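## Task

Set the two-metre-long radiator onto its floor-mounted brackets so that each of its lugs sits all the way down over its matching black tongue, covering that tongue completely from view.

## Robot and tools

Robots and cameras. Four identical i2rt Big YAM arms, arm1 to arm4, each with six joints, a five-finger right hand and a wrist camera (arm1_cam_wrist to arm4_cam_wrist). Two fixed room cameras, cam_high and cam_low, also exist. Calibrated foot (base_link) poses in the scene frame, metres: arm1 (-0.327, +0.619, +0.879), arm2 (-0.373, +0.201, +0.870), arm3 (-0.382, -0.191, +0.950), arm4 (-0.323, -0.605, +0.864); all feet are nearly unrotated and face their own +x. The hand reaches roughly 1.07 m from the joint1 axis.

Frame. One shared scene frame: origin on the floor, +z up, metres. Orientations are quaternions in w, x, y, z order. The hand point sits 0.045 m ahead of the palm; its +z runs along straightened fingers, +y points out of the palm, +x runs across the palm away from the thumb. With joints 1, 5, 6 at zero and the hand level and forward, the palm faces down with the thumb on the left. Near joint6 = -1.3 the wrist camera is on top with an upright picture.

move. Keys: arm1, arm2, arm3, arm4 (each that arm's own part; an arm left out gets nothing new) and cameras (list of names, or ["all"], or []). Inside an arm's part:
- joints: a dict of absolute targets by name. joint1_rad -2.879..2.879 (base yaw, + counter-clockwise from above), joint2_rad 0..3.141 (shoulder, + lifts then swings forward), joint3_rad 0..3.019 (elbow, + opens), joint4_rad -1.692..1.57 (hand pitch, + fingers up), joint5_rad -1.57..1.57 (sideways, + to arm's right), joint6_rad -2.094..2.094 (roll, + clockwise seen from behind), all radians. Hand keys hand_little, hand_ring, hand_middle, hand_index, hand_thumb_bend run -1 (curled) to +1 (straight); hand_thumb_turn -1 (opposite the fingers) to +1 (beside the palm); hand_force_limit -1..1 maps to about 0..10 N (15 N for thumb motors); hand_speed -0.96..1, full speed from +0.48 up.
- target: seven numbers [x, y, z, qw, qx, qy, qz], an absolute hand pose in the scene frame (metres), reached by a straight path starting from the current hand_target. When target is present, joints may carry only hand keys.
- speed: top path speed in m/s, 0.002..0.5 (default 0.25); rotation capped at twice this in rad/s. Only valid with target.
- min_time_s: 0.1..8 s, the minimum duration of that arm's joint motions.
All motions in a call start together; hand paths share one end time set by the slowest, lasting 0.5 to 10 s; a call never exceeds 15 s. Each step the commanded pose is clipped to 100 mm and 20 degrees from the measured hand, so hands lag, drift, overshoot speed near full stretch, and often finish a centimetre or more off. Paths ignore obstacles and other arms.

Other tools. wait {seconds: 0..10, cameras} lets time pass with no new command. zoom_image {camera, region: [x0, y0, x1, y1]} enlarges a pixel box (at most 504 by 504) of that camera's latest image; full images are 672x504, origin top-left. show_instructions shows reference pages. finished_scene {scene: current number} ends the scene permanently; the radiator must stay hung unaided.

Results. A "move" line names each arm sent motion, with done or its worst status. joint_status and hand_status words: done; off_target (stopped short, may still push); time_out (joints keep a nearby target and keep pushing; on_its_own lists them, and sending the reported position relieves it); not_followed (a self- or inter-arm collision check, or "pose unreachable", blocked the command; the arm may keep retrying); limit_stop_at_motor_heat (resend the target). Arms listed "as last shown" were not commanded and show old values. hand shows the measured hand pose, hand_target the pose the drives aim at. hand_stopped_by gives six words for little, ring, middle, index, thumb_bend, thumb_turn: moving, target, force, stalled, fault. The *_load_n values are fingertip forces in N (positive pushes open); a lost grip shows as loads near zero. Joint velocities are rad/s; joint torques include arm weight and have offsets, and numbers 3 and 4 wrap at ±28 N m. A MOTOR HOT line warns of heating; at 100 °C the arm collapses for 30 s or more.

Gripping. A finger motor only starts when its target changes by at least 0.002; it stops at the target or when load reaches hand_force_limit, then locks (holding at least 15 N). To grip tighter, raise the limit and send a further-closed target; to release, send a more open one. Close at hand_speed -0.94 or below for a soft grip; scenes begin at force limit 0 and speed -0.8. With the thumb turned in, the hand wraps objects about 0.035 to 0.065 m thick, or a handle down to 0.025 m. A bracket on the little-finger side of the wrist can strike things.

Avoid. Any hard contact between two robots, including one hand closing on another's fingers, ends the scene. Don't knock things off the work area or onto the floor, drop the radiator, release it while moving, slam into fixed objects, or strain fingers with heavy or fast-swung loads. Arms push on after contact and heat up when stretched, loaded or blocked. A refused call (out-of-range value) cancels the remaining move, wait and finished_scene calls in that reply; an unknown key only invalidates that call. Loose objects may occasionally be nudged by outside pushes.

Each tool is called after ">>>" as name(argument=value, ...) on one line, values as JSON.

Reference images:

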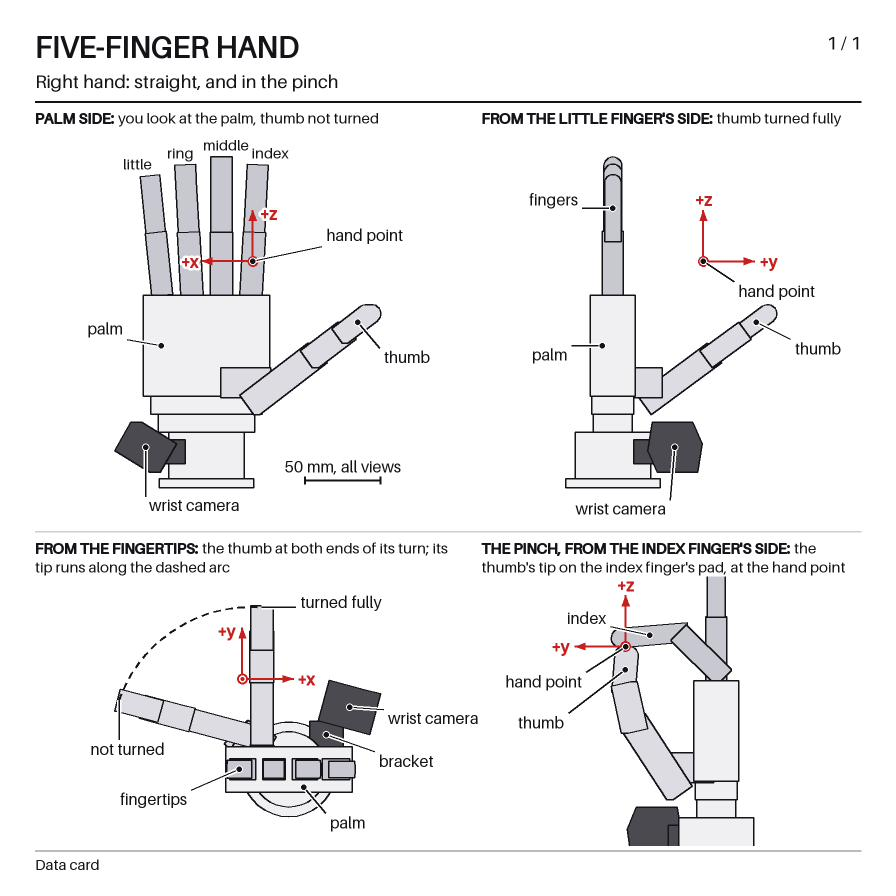

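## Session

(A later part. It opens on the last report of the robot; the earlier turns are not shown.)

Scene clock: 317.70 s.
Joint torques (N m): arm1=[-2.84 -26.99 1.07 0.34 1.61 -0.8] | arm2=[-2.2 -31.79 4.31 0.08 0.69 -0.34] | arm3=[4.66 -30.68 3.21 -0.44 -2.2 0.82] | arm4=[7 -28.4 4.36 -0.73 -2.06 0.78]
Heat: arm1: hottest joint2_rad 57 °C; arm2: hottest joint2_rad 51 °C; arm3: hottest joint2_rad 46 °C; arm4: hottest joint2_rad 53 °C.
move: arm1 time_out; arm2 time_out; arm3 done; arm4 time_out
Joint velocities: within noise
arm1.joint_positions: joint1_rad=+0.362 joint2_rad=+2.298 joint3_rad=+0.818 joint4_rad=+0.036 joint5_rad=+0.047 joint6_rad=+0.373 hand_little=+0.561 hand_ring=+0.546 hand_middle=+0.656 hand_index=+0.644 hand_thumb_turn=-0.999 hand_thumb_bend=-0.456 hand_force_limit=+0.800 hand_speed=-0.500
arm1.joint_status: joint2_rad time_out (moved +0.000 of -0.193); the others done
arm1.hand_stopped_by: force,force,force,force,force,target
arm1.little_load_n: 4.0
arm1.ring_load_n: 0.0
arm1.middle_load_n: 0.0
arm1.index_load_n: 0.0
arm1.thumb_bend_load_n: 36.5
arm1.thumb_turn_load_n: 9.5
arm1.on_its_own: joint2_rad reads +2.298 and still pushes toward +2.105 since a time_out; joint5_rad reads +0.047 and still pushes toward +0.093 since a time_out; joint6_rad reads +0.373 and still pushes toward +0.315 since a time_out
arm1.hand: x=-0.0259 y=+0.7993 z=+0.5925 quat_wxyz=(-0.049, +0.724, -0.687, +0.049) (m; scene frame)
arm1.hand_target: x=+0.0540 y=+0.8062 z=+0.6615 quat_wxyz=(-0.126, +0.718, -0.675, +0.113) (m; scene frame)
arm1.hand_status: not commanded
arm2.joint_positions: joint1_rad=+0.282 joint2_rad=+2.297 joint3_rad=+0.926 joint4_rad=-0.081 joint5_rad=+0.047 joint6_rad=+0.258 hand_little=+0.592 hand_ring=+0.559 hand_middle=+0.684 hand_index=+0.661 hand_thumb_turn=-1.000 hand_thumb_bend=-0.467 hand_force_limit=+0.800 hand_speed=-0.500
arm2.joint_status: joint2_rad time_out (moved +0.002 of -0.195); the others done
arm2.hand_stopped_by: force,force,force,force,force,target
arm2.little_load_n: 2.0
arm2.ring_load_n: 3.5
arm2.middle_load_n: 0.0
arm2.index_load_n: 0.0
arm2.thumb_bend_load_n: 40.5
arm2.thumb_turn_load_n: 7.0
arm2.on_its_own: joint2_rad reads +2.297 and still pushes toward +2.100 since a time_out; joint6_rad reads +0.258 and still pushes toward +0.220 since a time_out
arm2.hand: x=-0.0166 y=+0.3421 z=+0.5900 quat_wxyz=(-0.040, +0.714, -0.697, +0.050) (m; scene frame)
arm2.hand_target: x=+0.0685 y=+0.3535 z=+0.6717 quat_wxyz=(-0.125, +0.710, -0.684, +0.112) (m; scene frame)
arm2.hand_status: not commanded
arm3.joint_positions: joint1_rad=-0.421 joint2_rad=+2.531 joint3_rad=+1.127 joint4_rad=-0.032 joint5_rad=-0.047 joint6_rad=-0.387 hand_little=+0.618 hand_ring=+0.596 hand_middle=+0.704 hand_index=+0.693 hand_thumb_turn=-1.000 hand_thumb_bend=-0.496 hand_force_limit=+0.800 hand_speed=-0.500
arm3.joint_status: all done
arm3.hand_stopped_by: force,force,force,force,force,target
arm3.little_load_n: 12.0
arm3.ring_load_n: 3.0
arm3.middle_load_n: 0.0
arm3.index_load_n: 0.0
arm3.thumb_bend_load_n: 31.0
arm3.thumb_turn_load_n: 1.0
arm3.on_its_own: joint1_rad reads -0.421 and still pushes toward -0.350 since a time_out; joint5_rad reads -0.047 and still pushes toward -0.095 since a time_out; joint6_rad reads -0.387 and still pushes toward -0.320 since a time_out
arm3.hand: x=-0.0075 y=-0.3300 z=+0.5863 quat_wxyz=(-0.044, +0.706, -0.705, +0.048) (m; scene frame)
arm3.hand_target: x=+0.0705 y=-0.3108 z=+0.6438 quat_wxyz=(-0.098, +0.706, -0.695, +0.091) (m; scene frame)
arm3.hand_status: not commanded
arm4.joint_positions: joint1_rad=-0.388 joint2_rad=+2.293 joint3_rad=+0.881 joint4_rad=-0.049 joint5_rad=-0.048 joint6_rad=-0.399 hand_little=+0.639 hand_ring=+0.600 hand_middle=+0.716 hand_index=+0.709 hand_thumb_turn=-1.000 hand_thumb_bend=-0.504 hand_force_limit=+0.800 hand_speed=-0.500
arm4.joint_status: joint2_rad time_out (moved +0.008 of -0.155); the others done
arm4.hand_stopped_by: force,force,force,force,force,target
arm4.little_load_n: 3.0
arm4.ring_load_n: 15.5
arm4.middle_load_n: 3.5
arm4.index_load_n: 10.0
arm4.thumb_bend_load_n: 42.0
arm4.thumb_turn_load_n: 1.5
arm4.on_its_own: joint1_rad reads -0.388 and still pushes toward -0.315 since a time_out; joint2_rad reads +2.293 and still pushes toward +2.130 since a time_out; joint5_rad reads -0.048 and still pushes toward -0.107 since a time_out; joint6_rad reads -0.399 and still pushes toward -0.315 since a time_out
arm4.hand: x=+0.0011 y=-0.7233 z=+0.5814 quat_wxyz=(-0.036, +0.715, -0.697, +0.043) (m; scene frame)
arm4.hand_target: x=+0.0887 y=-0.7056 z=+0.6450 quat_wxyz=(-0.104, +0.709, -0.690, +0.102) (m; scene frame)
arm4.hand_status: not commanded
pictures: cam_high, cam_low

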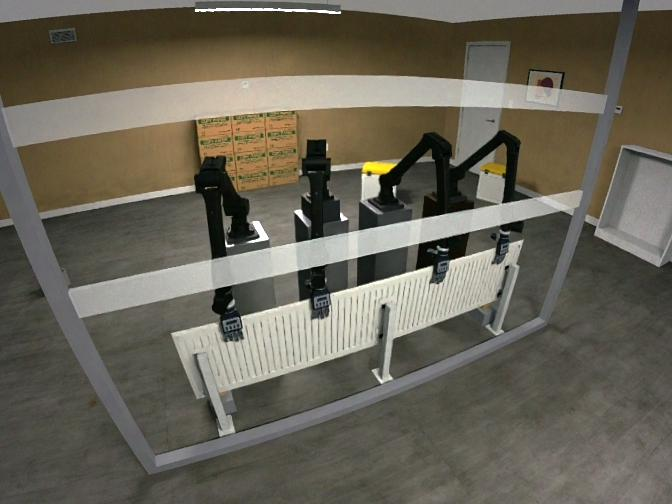

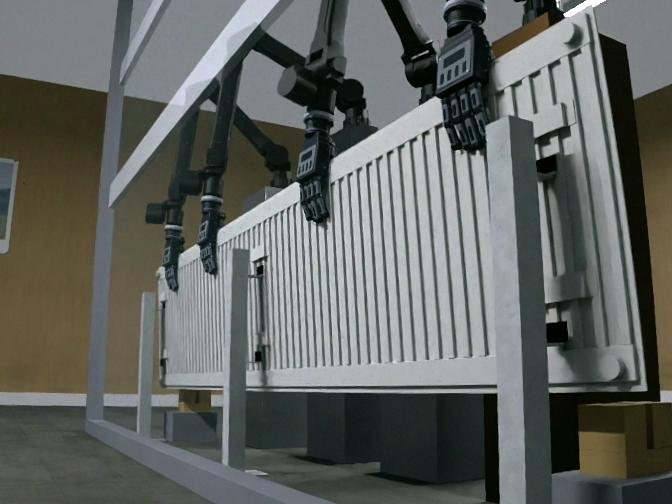

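>>> move(arm1={"joints":{"joint2_rad":2.178,"joint3_rad":0.85,"joint4_rad":0.08},"min_time_s":2.5}, arm2={"joints":{"joint2_rad":2.152,"joint3_rad":0.969,"joint4_rad":-0.057},"min_time_s":2.5}, arm3={"joints":{"joint2_rad":2.417,"joint3_rad":1.155,"joint4_rad":-0.044},"min_time_s":2.5}, cameras=["cam_high","cam_low"])

>>> zoom_image(camera="cam_low", region=[525, 115, 615, 185])

>>> zoom_image(camera="cam_low", region=[245, 240, 295, 290])

>>> zoom_image(camera="cam_low", region=[150, 280, 180, 320])

>>> zoom_image(camera="cam_high", region=[360, 280, 420, 350])

Scene clock: 323.93 s.
Joint torques (N m): arm1=[-3.14 -26.7 0.75 0.76 1.61 -0.8] | arm2=[-2.37 -31.44 3.99 0.36 0.54 -0.32] | arm3=[4.19 -30.86 2.89 -0.27 -2.56 0.82] | arm4=[7.36 -29.51 4.14 -1.05 -2.25 0.79]
Heat: arm1: hottest joint2_rad 56 °C; arm2: hottest joint2_rad 51 °C; arm3: hottest joint2_rad 47 °C; arm4: hottest joint2_rad 53 °C.
move: arm1 time_out; arm2 time_out; arm3 done
Joint velocities: within noise
arm1.joint_positions: joint1_rad=+0.366 joint2_rad=+2.361 joint3_rad=+0.846 joint4_rad=+0.069 joint5_rad=+0.048 joint6_rad=+0.374 hand_little=+0.561 hand_ring=+0.546 hand_middle=+0.656 hand_index=+0.644 hand_thumb_turn=-0.999 hand_thumb_bend=-0.456 hand_force_limit=+0.800 hand_speed=-0.500
arm1.joint_status: joint2_rad time_out (moved +0.063 of -0.120); the others done
arm1.hand_stopped_by: force,force,force,force,force,target
arm1.little_load_n: 2.0
arm1.ring_load_n: 0.0
arm1.middle_load_n: 0.0
arm1.index_load_n: 0.0
arm1.thumb_bend_load_n: 37.5
arm1.thumb_turn_load_n: 9.5
arm1.on_its_own: joint2_rad reads +2.361 and still pushes toward +2.178 since a time_out; joint5_rad reads +0.048 and still pushes toward +0.093 since a time_out; joint6_rad reads +0.374 and still pushes toward +0.315 since a time_out
arm1.hand: x=-0.0262 y=+0.8004 z=+0.5719 quat_wxyz=(-0.048, +0.725, -0.686, +0.049) (m; scene frame)
arm1.hand_target: x=+0.0569 y=+0.8071 z=+0.6377 quat_wxyz=(-0.125, +0.718, -0.675, +0.112) (m; scene frame)
arm1.hand_status: not commanded
arm2.joint_positions: joint1_rad=+0.286 joint2_rad=+2.341 joint3_rad=+0.947 joint4_rad=-0.057 joint5_rad=+0.051 joint6_rad=+0.259 hand_little=+0.592 hand_ring=+0.559 hand_middle=+0.684 hand_index=+0.661 hand_thumb_turn=-1.000 hand_thumb_bend=-0.467 hand_force_limit=+0.800 hand_speed=-0.500
arm2.joint_status: joint2_rad time_out (moved +0.044 of -0.145); the others done
arm2.hand_stopped_by: force,force,force,force,force,target
arm2.little_load_n: 1.0
arm2.ring_load_n: 3.0
arm2.middle_load_n: 0.0
arm2.index_load_n: 0.0
arm2.thumb_bend_load_n: 41.5
arm2.thumb_turn_load_n: 8.0
arm2.on_its_own: joint2_rad reads +2.341 and still pushes toward +2.152 since a time_out; joint6_rad reads +0.259 and still pushes toward +0.220 since a time_out
arm2.hand: x=-0.0155 y=+0.3433 z=+0.5746 quat_wxyz=(-0.039, +0.715, -0.696, +0.052) (m; scene frame)
arm2.hand_target: x=+0.0716 y=+0.3544 z=+0.6533 quat_wxyz=(-0.125, +0.710, -0.684, +0.112) (m; scene frame)
arm2.hand_status: not commanded
arm3.joint_positions: joint1_rad=-0.416 joint2_rad=+2.551 joint3_rad=+1.140 joint4_rad=-0.027 joint5_rad=-0.039 joint6_rad=-0.387 hand_little=+0.618 hand_ring=+0.596 hand_middle=+0.704 hand_index=+0.693 hand_thumb_turn=-1.000 hand_thumb_bend=-0.496 hand_force_limit=+0.800 hand_speed=-0.500
arm3.joint_status: all done
arm3.hand_stopped_by: force,force,force,force,force,target
arm3.little_load_n: 10.0
arm3.ring_load_n: 2.5
arm3.middle_load_n: 0.0
arm3.index_load_n: 0.0
arm3.thumb_bend_load_n: 31.0
arm3.thumb_turn_load_n: 2.5
arm3.on_its_own: joint1_rad reads -0.416 and still pushes toward -0.350 since a time_out; joint5_rad reads -0.039 and still pushes toward -0.095 since a time_out; joint6_rad reads -0.387 and still pushes toward -0.320 since a time_out
arm3.hand: x=-0.0074 y=-0.3293 z=+0.5787 quat_wxyz=(-0.040, +0.708, -0.703, +0.048) (m; scene frame)
arm3.hand_target: x=+0.0710 y=-0.3109 z=+0.6365 quat_wxyz=(-0.098, +0.706, -0.695, +0.091) (m; scene frame)
arm3.hand_status: not commanded
arm4: as last shown
arm4.joint_positions: joint1_rad=-0.384 joint2_rad=+2.302 joint3_rad=+0.884 joint4_rad=-0.043 joint5_rad=-0.042 joint6_rad=-0.398 hand_little=+0.639 hand_ring=+0.600 hand_middle=+0.716 hand_index=+0.709 hand_thumb_turn=-1.000 hand_thumb_bend=-0.504 hand_force_limit=+0.800 hand_speed=-0.500
arm4.little_load_n: 2.0
arm4.ring_load_n: 14.5
arm4.middle_load_n: 3.0
arm4.index_load_n: 10.5
arm4.thumb_bend_load_n: 41.0
arm4.thumb_turn_load_n: 2.5
arm4.on_its_own: joint1_rad reads -0.384 and still pushes toward -0.315 since a time_out; joint2_rad reads +2.302 and still pushes toward +2.130 since a time_out; joint5_rad reads -0.042 and still pushes toward -0.107 since a time_out; joint6_rad reads -0.398 and still pushes toward -0.315 since a time_out
arm4.hand: x=+0.0013 y=-0.7229 z=+0.5785 quat_wxyz=(-0.034, +0.716, -0.696, +0.044) (m; scene frame)
pictures: cam_high, cam_low

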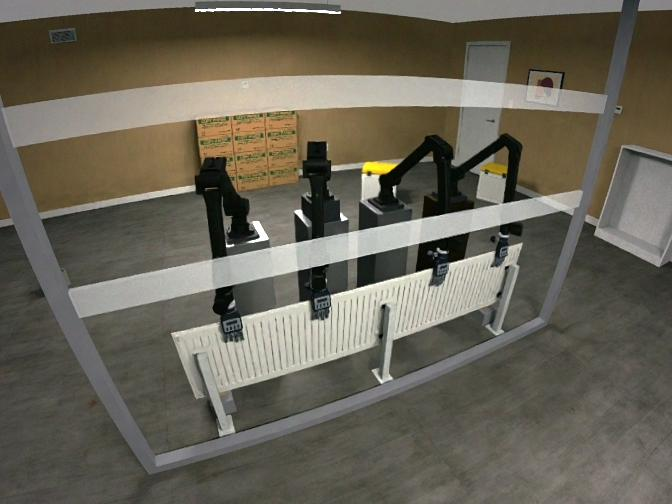

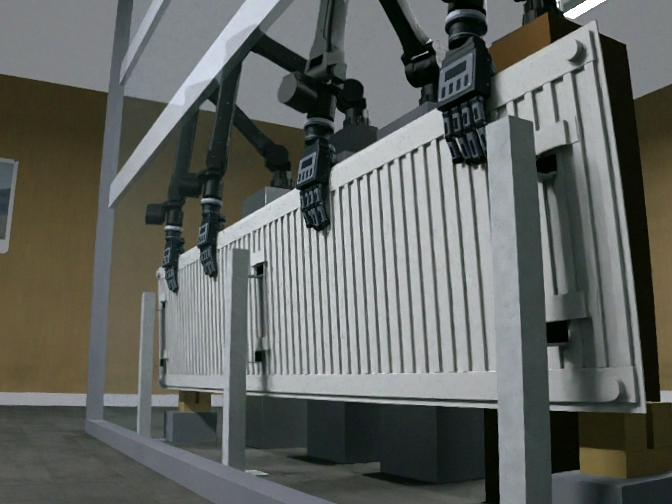

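Scaled by 5.600 from the camera's 672x504 image, which has a finer 960x720 frame.

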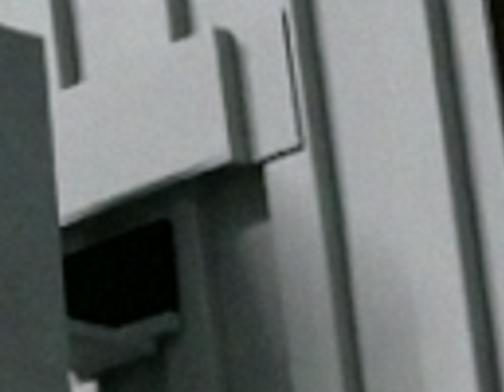

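Scaled by 10.080 from the camera's 672x504 image, which has a finer 960x720 frame.

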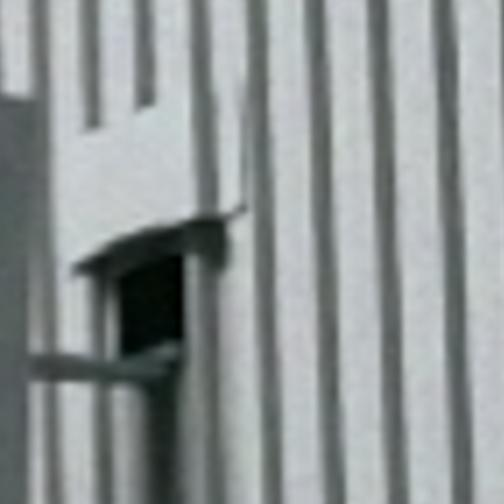

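Scaled by 12.600 from the camera's 672x504 image, which has a finer 960x720 frame.

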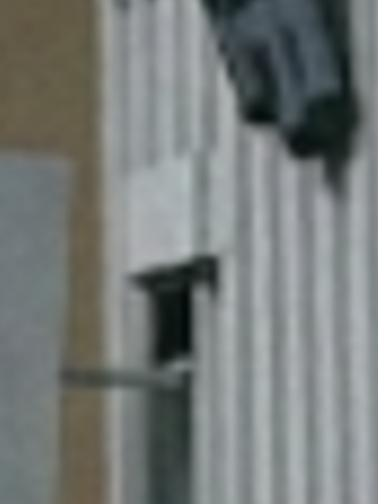

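Scaled by 7.200 from the camera's 672x504 image, which has a finer 960x720 frame.

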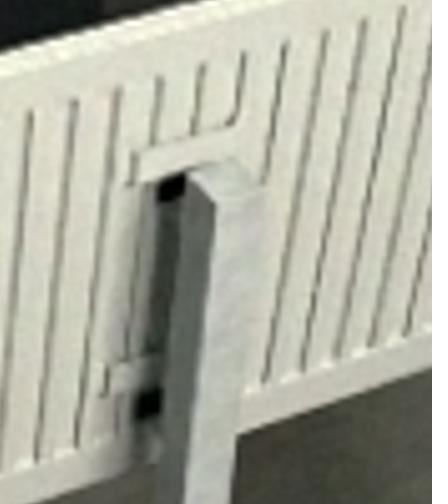

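>>> move(arm1={"joints":{"joint2_rad":2.222,"joint3_rad":0.866,"joint4_rad":0.105},"min_time_s":2.5}, arm2={"joints":{"joint2_rad":2.190,"joint3_rad":0.983,"joint4_rad":-0.035},"min_time_s":2.5}, arm3={"joints":{"joint2_rad":2.445,"joint3_rad":1.168,"joint4_rad":-0.03},"min_time_s":2.5}, arm4={"joints":{"joint2_rad":2.165,"joint3_rad":0.93,"joint4_rad":-0.055},"min_time_s":2.5}, cameras=["cam_high","cam_low"])

>>> zoom_image(camera="cam_low", region=[525, 115, 615, 185])

>>> zoom_image(camera="cam_low", region=[245, 240, 295, 290])

>>> zoom_image(camera="cam_low", region=[150, 280, 180, 320])

>>> zoom_image(camera="cam_high", region=[360, 280, 420, 350])

>>> zoom_image(camera="cam_high", region=[485, 255, 515, 300])

Scene clock: 331.13 s.
Joint torques (N m): arm1=[-3.02 -26.81 0.27 0.85 1.59 -0.79] | arm2=[-2.08 -31.15 3.52 0.51 0.49 -0.33] | arm3=[4.13 -31.09 2.36 -0.23 -2.68 0.81] | arm4=[6.89 -29.68 3.93 -0.85 -2.31 0.78]
Heat: arm1: hottest joint2_rad 56 °C; arm2: hottest joint2_rad 52 °C; arm3: hottest joint2_rad 47 °C; arm4: hottest joint2_rad 52 °C.
move: arm1 time_out; arm2 time_out; arm3 done; arm4 time_out
Joint velocities: within noise
arm1.joint_positions: joint1_rad=+0.366 joint2_rad=+2.405 joint3_rad=+0.865 joint4_rad=+0.092 joint5_rad=+0.048 joint6_rad=+0.374 hand_little=+0.561 hand_ring=+0.546 hand_middle=+0.656 hand_index=+0.644 hand_thumb_turn=-0.999 hand_thumb_bend=-0.456 hand_force_limit=+0.800 hand_speed=-0.500
arm1.joint_status: joint2_rad time_out (moved +0.044 of -0.139); the others done
arm1.hand_stopped_by: force,force,force,force,force,target
arm1.little_load_n: 2.0
arm1.ring_load_n: 0.0
arm1.middle_load_n: 0.0
arm1.index_load_n: 0.0
arm1.thumb_bend_load_n: 37.5
arm1.thumb_turn_load_n: 9.0
arm1.on_its_own: joint2_rad reads +2.405 and still pushes toward +2.222 since a time_out; joint5_rad reads +0.048 and still pushes toward +0.093 since a time_out; joint6_rad reads +0.374 and still pushes toward +0.315 since a time_out
arm1.hand: x=-0.0268 y=+0.8000 z=+0.5574 quat_wxyz=(-0.047, +0.725, -0.686, +0.048) (m; scene frame)
arm1.hand_target: x=+0.0572 y=+0.8073 z=+0.6230 quat_wxyz=(-0.124, +0.719, -0.675, +0.111) (m; scene frame)
arm1.hand_status: not commanded
arm2.joint_positions: joint1_rad=+0.286 joint2_rad=+2.379 joint3_rad=+0.963 joint4_rad=-0.037 joint5_rad=+0.052 joint6_rad=+0.259 hand_little=+0.592 hand_ring=+0.559 hand_middle=+0.684 hand_index=+0.661 hand_thumb_turn=-1.000 hand_thumb_bend=-0.467 hand_force_limit=+0.800 hand_speed=-0.500
arm2.joint_status: joint2_rad time_out (moved +0.038 of -0.151); the others done
arm2.hand_stopped_by: force,force,force,force,force,target
arm2.little_load_n: 1.0
arm2.ring_load_n: 3.0
arm2.middle_load_n: 0.0
arm2.index_load_n: 0.0
arm2.thumb_bend_load_n: 41.5
arm2.thumb_turn_load_n: 8.0
arm2.on_its_own: joint2_rad reads +2.379 and still pushes toward +2.190 since a time_out; joint6_rad reads +0.259 and still pushes toward +0.220 since a time_out
arm2.hand: x=-0.0162 y=+0.3427 z=+0.5611 quat_wxyz=(-0.038, +0.715, -0.696, +0.052) (m; scene frame)
arm2.hand_target: x=+0.0726 y=+0.3546 z=+0.6394 quat_wxyz=(-0.124, +0.710, -0.684, +0.111) (m; scene frame)
arm2.hand_status: not commanded
arm3.joint_positions: joint1_rad=-0.416 joint2_rad=+2.582 joint3_rad=+1.158 joint4_rad=-0.014 joint5_rad=-0.036 joint6_rad=-0.387 hand_little=+0.618 hand_ring=+0.596 hand_middle=+0.704 hand_index=+0.693 hand_thumb_turn=-1.000 hand_thumb_bend=-0.496 hand_force_limit=+0.800 hand_speed=-0.500
arm3.joint_status: all done
arm3.hand_stopped_by: force,force,force,force,force,target
arm3.little_load_n: 10.0
arm3.ring_load_n: 2.0
arm3.middle_load_n: 0.0
arm3.index_load_n: 0.0
arm3.thumb_bend_load_n: 31.0
arm3.thumb_turn_load_n: 2.0
arm3.on_its_own: joint1_rad reads -0.416 and still pushes toward -0.350 since a time_out; joint5_rad reads -0.036 and still pushes toward -0.095 since a time_out; joint6_rad reads -0.387 and still pushes toward -0.320 since a time_out
arm3.hand: x=-0.0078 y=-0.3298 z=+0.5671 quat_wxyz=(-0.039, +0.708, -0.703, +0.049) (m; scene frame)
arm3.hand_target: x=+0.0705 y=-0.3108 z=+0.6254 quat_wxyz=(-0.098, +0.706, -0.695, +0.091) (m; scene frame)
arm3.hand_status: not commanded
arm4.joint_positions: joint1_rad=-0.384 joint2_rad=+2.332 joint3_rad=+0.898 joint4_rad=-0.028 joint5_rad=-0.040 joint6_rad=-0.398 hand_little=+0.639 hand_ring=+0.600 hand_middle=+0.716 hand_index=+0.709 hand_thumb_turn=-1.000 hand_thumb_bend=-0.504 hand_force_limit=+0.800 hand_speed=-0.500
arm4.joint_status: joint2_rad time_out (moved +0.031 of -0.137); the others done
arm4.hand_stopped_by: force,force,force,force,force,target
arm4.little_load_n: 1.5
arm4.ring_load_n: 14.5
arm4.middle_load_n: 3.0
arm4.index_load_n: 10.5
arm4.thumb_bend_load_n: 41.5
arm4.thumb_turn_load_n: 2.5
arm4.on_its_own: joint1_rad reads -0.384 and still pushes toward -0.315 since a time_out; joint2_rad reads +2.332 and still pushes toward +2.165 since a time_out; joint5_rad reads -0.040 and still pushes toward -0.107 since a time_out; joint6_rad reads -0.398 and still pushes toward -0.315 since a time_out
arm4.hand: x=+0.0012 y=-0.7235 z=+0.5681 quat_wxyz=(-0.032, +0.716, -0.696, +0.044) (m; scene frame)
arm4.hand_target: x=+0.0900 y=-0.7062 z=+0.6331 quat_wxyz=(-0.104, +0.709, -0.690, +0.101) (m; scene frame)
arm4.hand_status: not commanded
pictures: cam_high, cam_low

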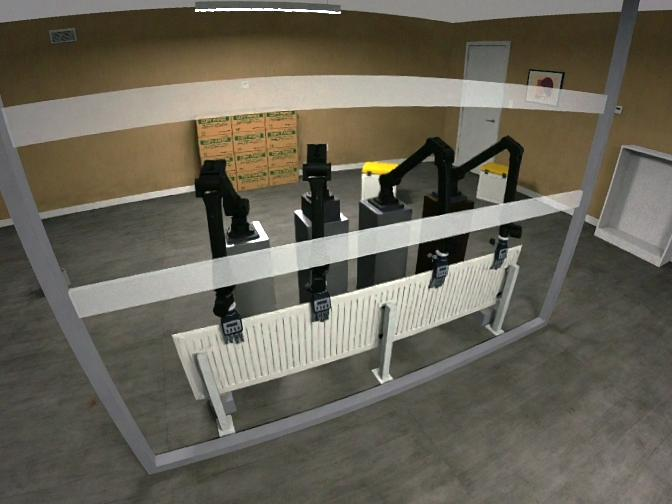

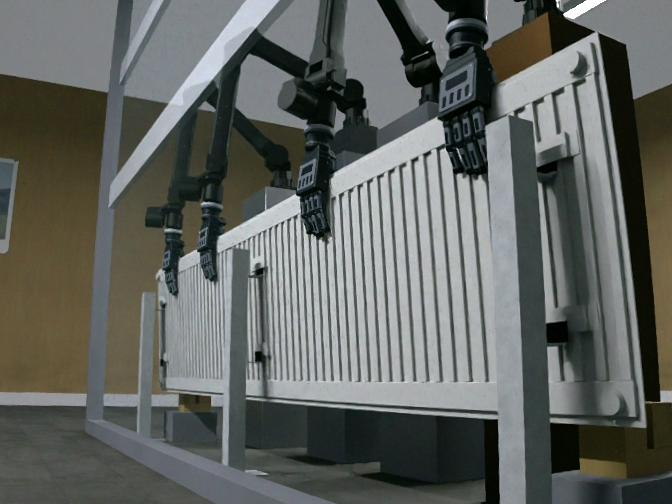

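Scaled by 5.600 from the camera's 672x504 image, which has a finer 960x720 frame.

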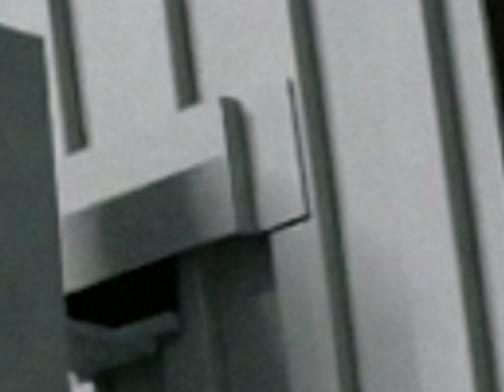

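Scaled by 10.080 from the camera's 672x504 image, which has a finer 960x720 frame.

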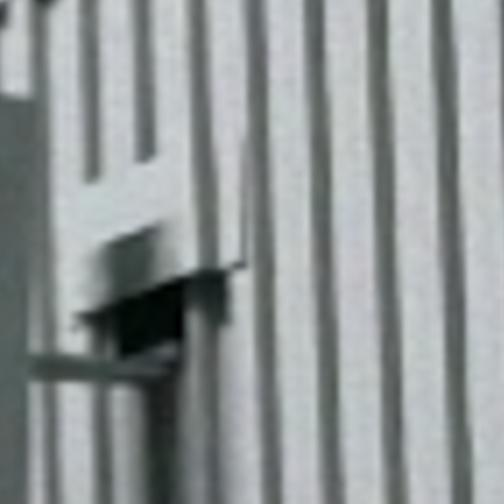

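Scaled by 12.600 from the camera's 672x504 image, which has a finer 960x720 frame.

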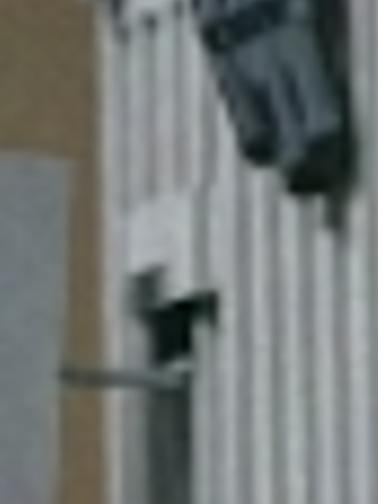

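Scaled by 7.200 from the camera's 672x504 image, which has a finer 960x720 frame.

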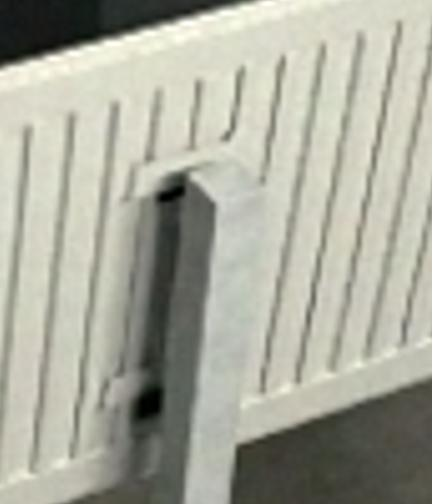

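Scaled by 11.200 from the camera's 672x504 image, which has a finer 960x720 frame.

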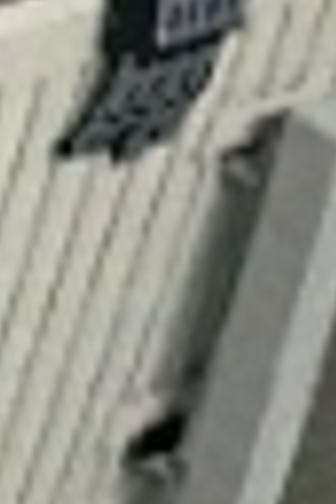

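>>> move(arm1={"joints":{"joint2_rad":2.266,"joint3_rad":0.882,"joint4_rad":0.133},"min_time_s":2.5}, arm2={"joints":{"joint2_rad":2.234,"joint3_rad":0.999,"joint4_rad":-0.007},"min_time_s":2.5}, arm3={"joints":{"joint2_rad":2.482,"joint3_rad":1.187,"joint4_rad":-0.012},"min_time_s":2.5}, arm4={"joints":{"joint2_rad":2.209,"joint3_rad":0.946,"joint4_rad":-0.028},"min_time_s":2.5}, cameras=["cam_high","cam_low"])

>>> zoom_image(camera="cam_low", region=[525, 115, 615, 185])

>>> zoom_image(camera="cam_low", region=[245, 240, 295, 290])

>>> zoom_image(camera="cam_low", region=[150, 280, 180, 320])

>>> zoom_image(camera="cam_high", region=[485, 255, 515, 300])

Scene clock: 336.70 s.
Joint torques (N m): arm1=[-3.14 -26.93 0.1 1.02 1.58 -0.8] | arm2=[-2.37 -31.5 3.18 0.66 0.48 -0.34] | arm3=[4.13 -31.38 1.83 -0.17 -2.71 0.8] | arm4=[6.83 -29.1 3.51 -0.79 -2.32 0.78]
Heat: arm1: hottest joint2_rad 55 °C; arm2: hottest joint2_rad 53 °C; arm3: hottest joint2_rad 47 °C; arm4: hottest joint2_rad 53 °C.
move: arm1 time_out; arm2 time_out; arm3 done; arm4 time_out
Joint velocities: within noise
arm1.joint_positions: joint1_rad=+0.367 joint2_rad=+2.450 joint3_rad=+0.881 joint4_rad=+0.115 joint5_rad=+0.048 joint6_rad=+0.374 hand_little=+0.561 hand_ring=+0.546 hand_middle=+0.656 hand_index=+0.644 hand_thumb_turn=-0.999 hand_thumb_bend=-0.456 hand_force_limit=+0.800 hand_speed=-0.500
arm1.joint_status: joint2_rad time_out (moved +0.045 of -0.139); the others done
arm1.hand_stopped_by: force,force,force,force,force,target
arm1.little_load_n: 1.5
arm1.ring_load_n: 0.0
arm1.middle_load_n: 0.0
arm1.index_load_n: 0.5
arm1.thumb_bend_load_n: 37.5
arm1.thumb_turn_load_n: 9.0
arm1.on_its_own: joint2_rad reads +2.450 and still pushes toward +2.266 since a time_out; joint5_rad reads +0.048 and still pushes toward +0.093 since a time_out; joint6_rad reads +0.374 and still pushes toward +0.315 since a time_out
arm1.hand: x=-0.0305 y=+0.7988 z=+0.5425 quat_wxyz=(-0.044, +0.725, -0.685, +0.047) (m; scene frame)
arm1.hand_target: x=+0.0576 y=+0.8073 z=+0.6080 quat_wxyz=(-0.124, +0.719, -0.675, +0.111) (m; scene frame)
arm1.hand_status: not commanded
arm2.joint_positions: joint1_rad=+0.287 joint2_rad=+2.421 joint3_rad=+0.981 joint4_rad=-0.013 joint5_rad=+0.052 joint6_rad=+0.259 hand_little=+0.592 hand_ring=+0.559 hand_middle=+0.684 hand_index=+0.661 hand_thumb_turn=-1.000 hand_thumb_bend=-0.467 hand_force_limit=+0.800 hand_speed=-0.500
arm2.joint_status: joint2_rad time_out (moved +0.042 of -0.145); the others done
arm2.hand_stopped_by: force,force,force,force,force,target
arm2.little_load_n: 1.0
arm2.ring_load_n: 3.0
arm2.middle_load_n: 0.0
arm2.index_load_n: 0.0
arm2.thumb_bend_load_n: 41.5
arm2.thumb_turn_load_n: 8.0
arm2.on_its_own: joint2_rad reads +2.421 and still pushes toward +2.234 since a time_out; joint6_rad reads +0.259 and still pushes toward +0.220 since a time_out
arm2.hand: x=-0.0168 y=+0.3428 z=+0.5461 quat_wxyz=(-0.038, +0.715, -0.696, +0.052) (m; scene frame)
arm2.hand_target: x=+0.0745 y=+0.3550 z=+0.6237 quat_wxyz=(-0.124, +0.710, -0.684, +0.111) (m; scene frame)
arm2.hand_status: not commanded
arm3.joint_positions: joint1_rad=-0.416 joint2_rad=+2.620 joint3_rad=+1.182 joint4_rad=+0.003 joint5_rad=-0.036 joint6_rad=-0.385 hand_little=+0.618 hand_ring=+0.596 hand_middle=+0.704 hand_index=+0.693 hand_thumb_turn=-1.000 hand_thumb_bend=-0.496 hand_force_limit=+0.800 hand_speed=-0.500
arm3.joint_status: all done
arm3.hand_stopped_by: force,force,force,force,force,target
arm3.little_load_n: 10.0
arm3.ring_load_n: 2.0
arm3.middle_load_n: 0.0
arm3.index_load_n: 0.0
arm3.thumb_bend_load_n: 31.5
arm3.thumb_turn_load_n: 2.0
arm3.on_its_own: joint1_rad reads -0.416 and still pushes toward -0.350 since a time_out; joint5_rad reads -0.036 and still pushes toward -0.095 since a time_out; joint6_rad reads -0.385 and still pushes toward -0.320 since a time_out
arm3.hand: x=-0.0081 y=-0.3297 z=+0.5522 quat_wxyz=(-0.039, +0.707, -0.704, +0.050) (m; scene frame)
arm3.hand_target: x=+0.0707 y=-0.3109 z=+0.6112 quat_wxyz=(-0.098, +0.706, -0.696, +0.091) (m; scene frame)
arm3.hand_status: not commanded
arm4.joint_positions: joint1_rad=-0.384 joint2_rad=+2.377 joint3_rad=+0.917 joint4_rad=-0.003 joint5_rad=-0.040 joint6_rad=-0.398 hand_little=+0.639 hand_ring=+0.600 hand_middle=+0.716 hand_index=+0.709 hand_thumb_turn=-1.000 hand_thumb_bend=-0.504 hand_force_limit=+0.800 hand_speed=-0.500
arm4.joint_status: joint2_rad time_out (moved +0.044 of -0.123); the others done
arm4.hand_stopped_by: force,force,force,force,force,target
arm4.little_load_n: 2.0
arm4.ring_load_n: 14.5
arm4.middle_load_n: 3.5
arm4.index_load_n: 11.0
arm4.thumb_bend_load_n: 42.0
arm4.thumb_turn_load_n: 3.0
arm4.on_its_own: joint1_rad reads -0.384 and still pushes toward -0.315 since a time_out; joint2_rad reads +2.377 and still pushes toward +2.209 since a time_out; joint5_rad reads -0.040 and still pushes toward -0.107 since a time_out; joint6_rad reads -0.398 and still pushes toward -0.315 since a time_out
arm4.hand: x=+0.0008 y=-0.7236 z=+0.5530 quat_wxyz=(-0.032, +0.716, -0.697, +0.043) (m; scene frame)
arm4.hand_target: x=+0.0913 y=-0.7069 z=+0.6175 quat_wxyz=(-0.103, +0.709, -0.690, +0.101) (m; scene frame)
arm4.hand_status: not commanded
pictures: cam_high, cam_low

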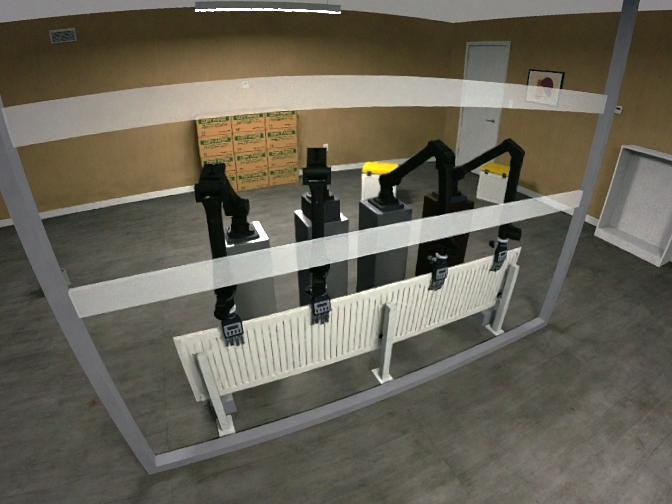

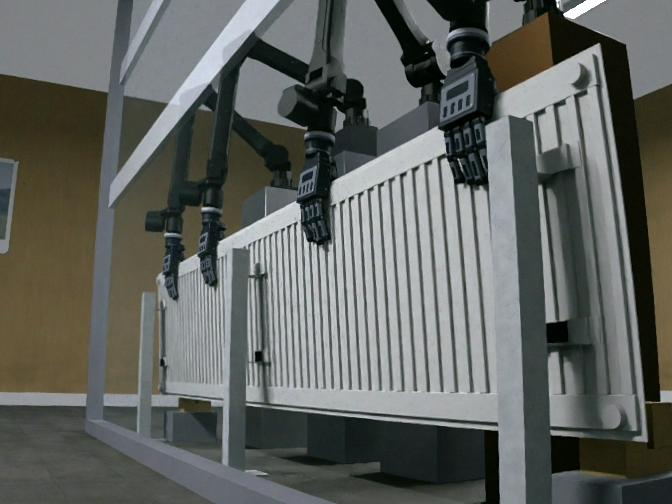

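Scaled by 5.600 from the camera's 672x504 image, which has a finer 960x720 frame.

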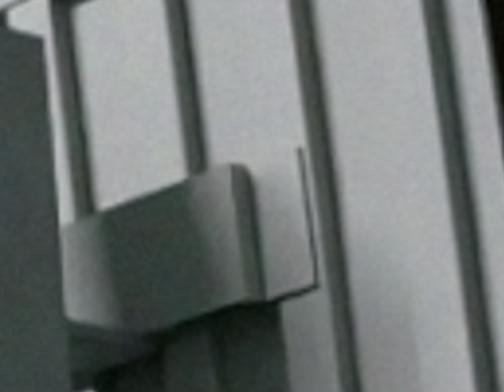

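Scaled by 10.080 from the camera's 672x504 image, which has a finer 960x720 frame.

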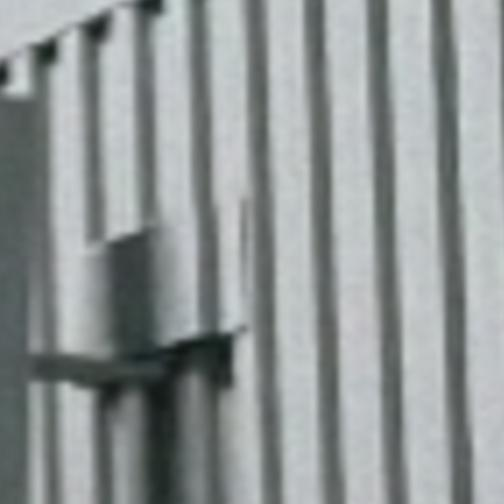

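Scaled by 12.600 from the camera's 672x504 image, which has a finer 960x720 frame.

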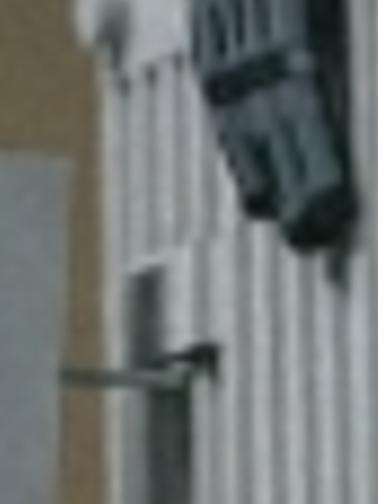

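Scaled by 11.200 from the camera's 672x504 image, which has a finer 960x720 frame.

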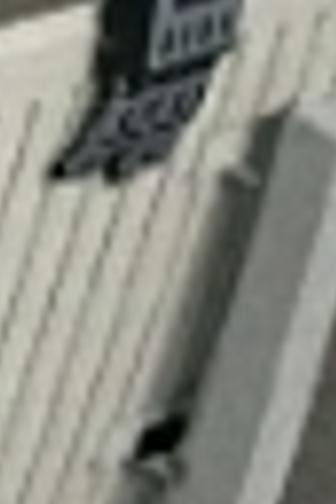

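>>> zoom_image(camera="cam_low", region=[535, 290, 610, 370])

>>> zoom_image(camera="cam_low", region=[240, 330, 290, 380])

>>> zoom_image(camera="cam_low", region=[150, 340, 180, 380])

Scaled by 6.300 from the camera's 672x504 image, which has a finer 960x720 frame.

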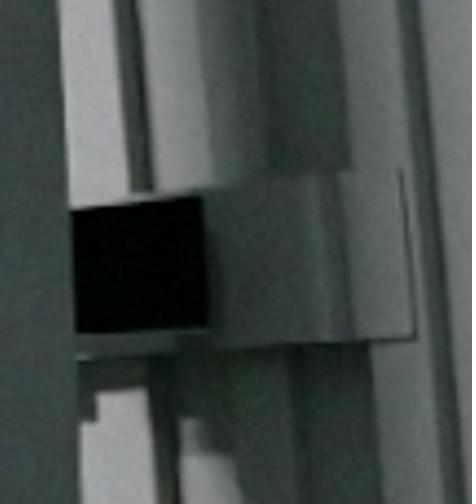

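Scaled by 10.080 from the camera's 672x504 image, which has a finer 960x720 frame.

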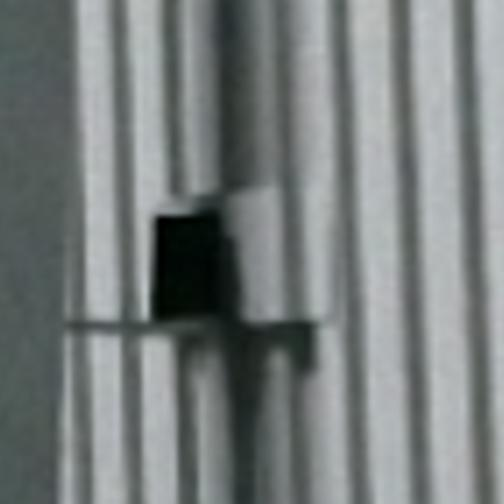

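Scaled by 12.600 from the camera's 672x504 image, which has a finer 960x720 frame.

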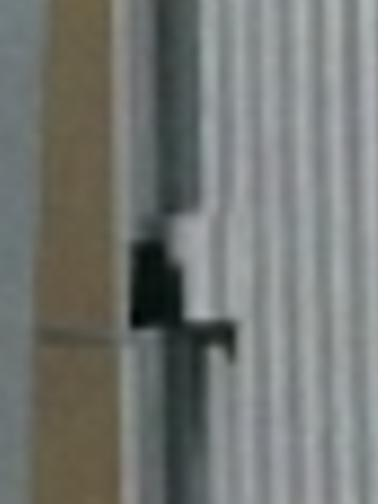

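>>> move(arm1={"joints":{"joint2_rad":2.13,"joint3_rad":0.85,"joint4_rad":0.10},"min_time_s":2.5}, arm2={"joints":{"joint2_rad":2.105,"joint3_rad":0.969,"joint4_rad":-0.037},"min_time_s":2.5}, arm3={"joints":{"joint2_rad":2.385,"joint3_rad":1.155,"joint4_rad":-0.024},"min_time_s":2.5}, arm4={"joints":{"joint2_rad":2.095,"joint3_rad":0.917,"joint4_rad":-0.055},"min_time_s":2.5}, cameras=["cam_high","cam_low"])

>>> zoom_image(camera="cam_low", region=[525, 115, 615, 185])

>>> zoom_image(camera="cam_low", region=[535, 290, 610, 370])

>>> zoom_image(camera="cam_low", region=[240, 240, 290, 290])

>>> zoom_image(camera="cam_low", region=[240, 330, 290, 380])

>>> zoom_image(camera="cam_low", region=[150, 340, 180, 380])

Scene clock: 344.63 s.
Joint torques (N m): arm1=[-3.37 -32.09 0.29 0.47 1.7 -0.85] | arm2=[-2.2 -37.25 3.02 0.24 0.7 -0.33] | arm3=[4.13 -37.07 1.14 -0.42 -2.43 0.77] | arm4=[7 -36.37 2.17 -1.33 -2.11 0.82]
Heat: arm1: hottest joint2_rad 54 °C; arm2: hottest joint2_rad 54 °C; arm3: hottest joint2_rad 49 °C; arm4: hottest joint2_rad 54 °C.
move: arm1 time_out; arm2 time_out; arm3 time_out; arm4 time_out
Joint velocities: within noise
arm1.joint_positions: joint1_rad=+0.367 joint2_rad=+2.383 joint3_rad=+0.850 joint4_rad=+0.096 joint5_rad=+0.045 joint6_rad=+0.378 hand_little=+0.560 hand_ring=+0.546 hand_middle=+0.656 hand_index=+0.644 hand_thumb_turn=-0.999 hand_thumb_bend=-0.456 hand_force_limit=+0.800 hand_speed=-0.500
arm1.joint_status: joint2_rad time_out (moved -0.067 of -0.320); the others done
arm1.hand_stopped_by: force,force,force,force,force,target
arm1.little_load_n: 0.5
arm1.ring_load_n: 0.0
arm1.middle_load_n: 0.0
arm1.index_load_n: 0.0
arm1.thumb_bend_load_n: 38.0
arm1.thumb_turn_load_n: 9.0
arm1.on_its_own: joint2_rad reads +2.383 and still pushes toward +2.130 since a time_out; joint5_rad reads +0.045 and still pushes toward +0.093 since a time_out; joint6_rad reads +0.378 and still pushes toward +0.315 since a time_out
arm1.hand: x=-0.0262 y=+0.8018 z=+0.5647 quat_wxyz=(-0.053, +0.724, -0.686, +0.049) (m; scene frame)
arm1.hand_target: x=+0.0777 y=+0.8159 z=+0.6586 quat_wxyz=(-0.156, +0.713, -0.672, +0.126) (m; scene frame)
arm1.hand_status: not commanded
arm2.joint_positions: joint1_rad=+0.287 joint2_rad=+2.369 joint3_rad=+0.955 joint4_rad=-0.031 joint5_rad=+0.047 joint6_rad=+0.259 hand_little=+0.592 hand_ring=+0.559 hand_middle=+0.684 hand_index=+0.661 hand_thumb_turn=-1.000 hand_thumb_bend=-0.466 hand_force_limit=+0.800 hand_speed=-0.500
arm2.joint_status: joint2_rad time_out (moved -0.052 of -0.316); the others done
arm2.hand_stopped_by: force,force,force,force,force,target
arm2.little_load_n: 0.0
arm2.ring_load_n: 2.0
arm2.middle_load_n: 0.0
arm2.index_load_n: 0.0
arm2.thumb_bend_load_n: 42.0
arm2.thumb_turn_load_n: 8.0
arm2.on_its_own: joint2_rad reads +2.369 and still pushes toward +2.105 since a time_out; joint6_rad reads +0.259 and still pushes toward +0.220 since a time_out
arm2.hand: x=-0.0155 y=+0.3444 z=+0.5646 quat_wxyz=(-0.043, +0.715, -0.696, +0.052) (m; scene frame)
arm2.hand_target: x=+0.0919 y=+0.3598 z=+0.6757 quat_wxyz=(-0.153, +0.705, -0.681, +0.128) (m; scene frame)
arm2.hand_status: not commanded
arm3.joint_positions: joint1_rad=-0.416 joint2_rad=+2.588 joint3_rad=+1.158 joint4_rad=-0.004 joint5_rad=-0.042 joint6_rad=-0.383 hand_little=+0.618 hand_ring=+0.596 hand_middle=+0.704 hand_index=+0.693 hand_thumb_turn=-1.000 hand_thumb_bend=-0.496 hand_force_limit=+0.800 hand_speed=-0.500
arm3.joint_status: joint2_rad time_out (moved -0.032 of -0.235); the others done
arm3.hand_stopped_by: force,force,force,force,force,target
arm3.little_load_n: 11.0
arm3.ring_load_n: 2.0
arm3.middle_load_n: 0.0
arm3.index_load_n: 0.0
arm3.thumb_bend_load_n: 31.0
arm3.thumb_turn_load_n: 1.5
arm3.on_its_own: joint1_rad reads -0.416 and still pushes toward -0.350 since a time_out; joint2_rad reads +2.588 and still pushes toward +2.385 since a time_out; joint5_rad reads -0.042 and still pushes toward -0.095 since a time_out; joint6_rad reads -0.383 and still pushes toward -0.320 since a time_out
arm3.hand: x=-0.0076 y=-0.3284 z=+0.5644 quat_wxyz=(-0.043, +0.707, -0.705, +0.050) (m; scene frame)
arm3.hand_target: x=+0.0894 y=-0.3170 z=+0.6512 quat_wxyz=(-0.109, +0.704, -0.692, +0.114) (m; scene frame)
arm3.hand_status: not commanded
arm4.joint_positions: joint1_rad=-0.383 joint2_rad=+2.348 joint3_rad=+0.903 joint4_rad=-0.016 joint5_rad=-0.045 joint6_rad=-0.396 hand_little=+0.639 hand_ring=+0.600 hand_middle=+0.717 hand_index=+0.709 hand_thumb_turn=-1.000 hand_thumb_bend=-0.500 hand_force_limit=+0.800 hand_speed=-0.500
arm4.joint_status: joint2_rad time_out (moved -0.028 of -0.282); the others done
arm4.hand_stopped_by: force,force,force,force,force,target
arm4.little_load_n: 2.5
arm4.ring_load_n: 15.0
arm4.middle_load_n: 4.0
arm4.index_load_n: 11.0
arm4.thumb_bend_load_n: 41.0
arm4.thumb_turn_load_n: 2.0
arm4.on_its_own: joint1_rad reads -0.383 and still pushes toward -0.315 since a time_out; joint2_rad reads +2.348 and still pushes toward +2.095 since a time_out; joint5_rad reads -0.045 and still pushes toward -0.107 since a time_out; joint6_rad reads -0.396 and still pushes toward -0.315 since a time_out
arm4.hand: x=+0.0016 y=-0.7223 z=+0.5626 quat_wxyz=(-0.035, +0.715, -0.697, +0.043) (m; scene frame)
arm4.hand_target: x=+0.1053 y=-0.7106 z=+0.6597 quat_wxyz=(-0.116, +0.707, -0.686, +0.126) (m; scene frame)
arm4.hand_status: not commanded
pictures: cam_high, cam_low

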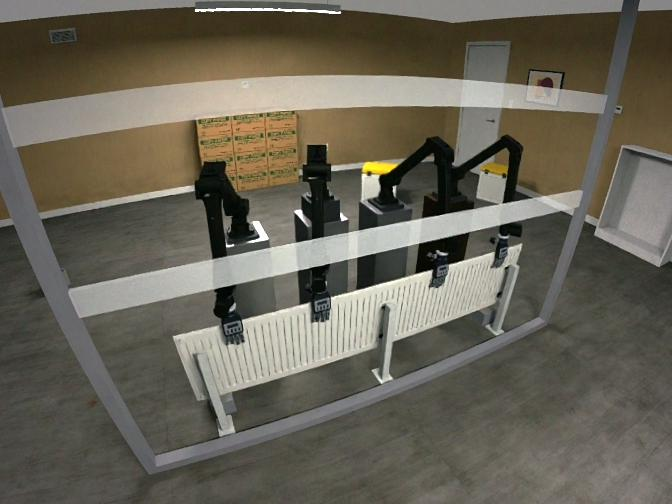

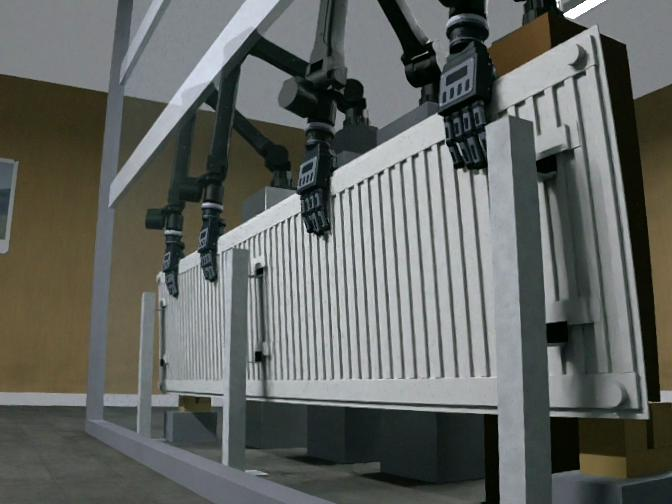

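Scaled by 5.600 from the camera's 672x504 image, which has a finer 960x720 frame.

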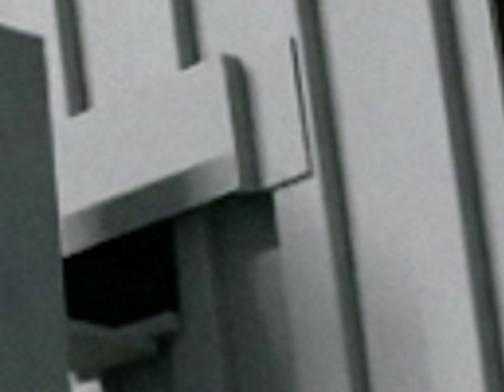

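Scaled by 6.300 from the camera's 672x504 image, which has a finer 960x720 frame.

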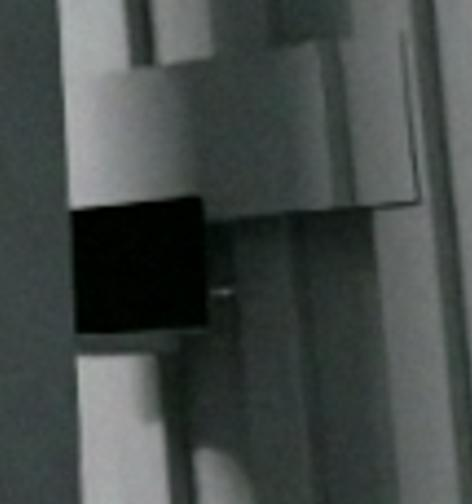

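Scaled by 10.080 from the camera's 672x504 image, which has a finer 960x720 frame.

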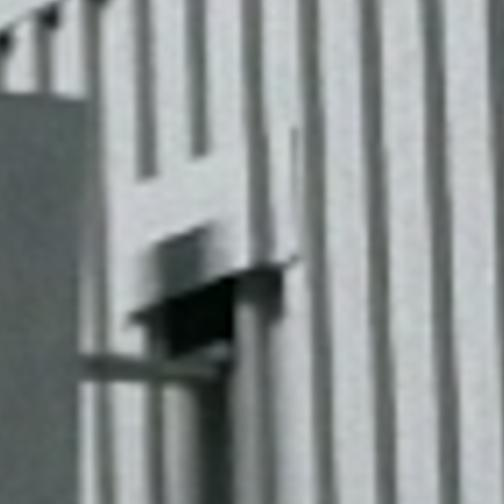

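Scaled by 10.080 from the camera's 672x504 image, which has a finer 960x720 frame.

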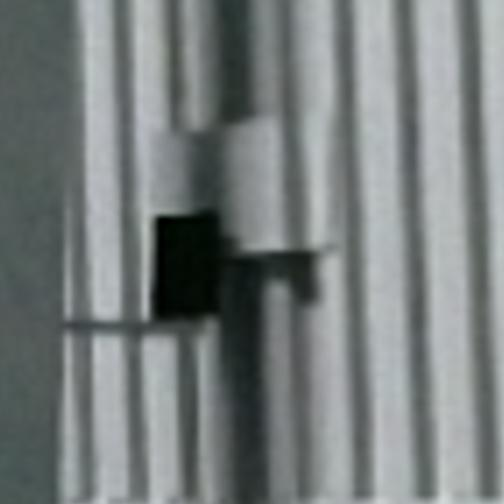

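Scaled by 12.600 from the camera's 672x504 image, which has a finer 960x720 frame.

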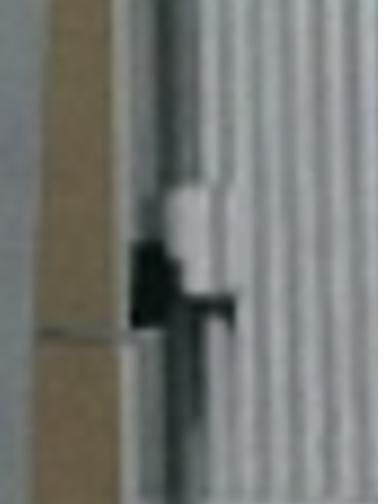

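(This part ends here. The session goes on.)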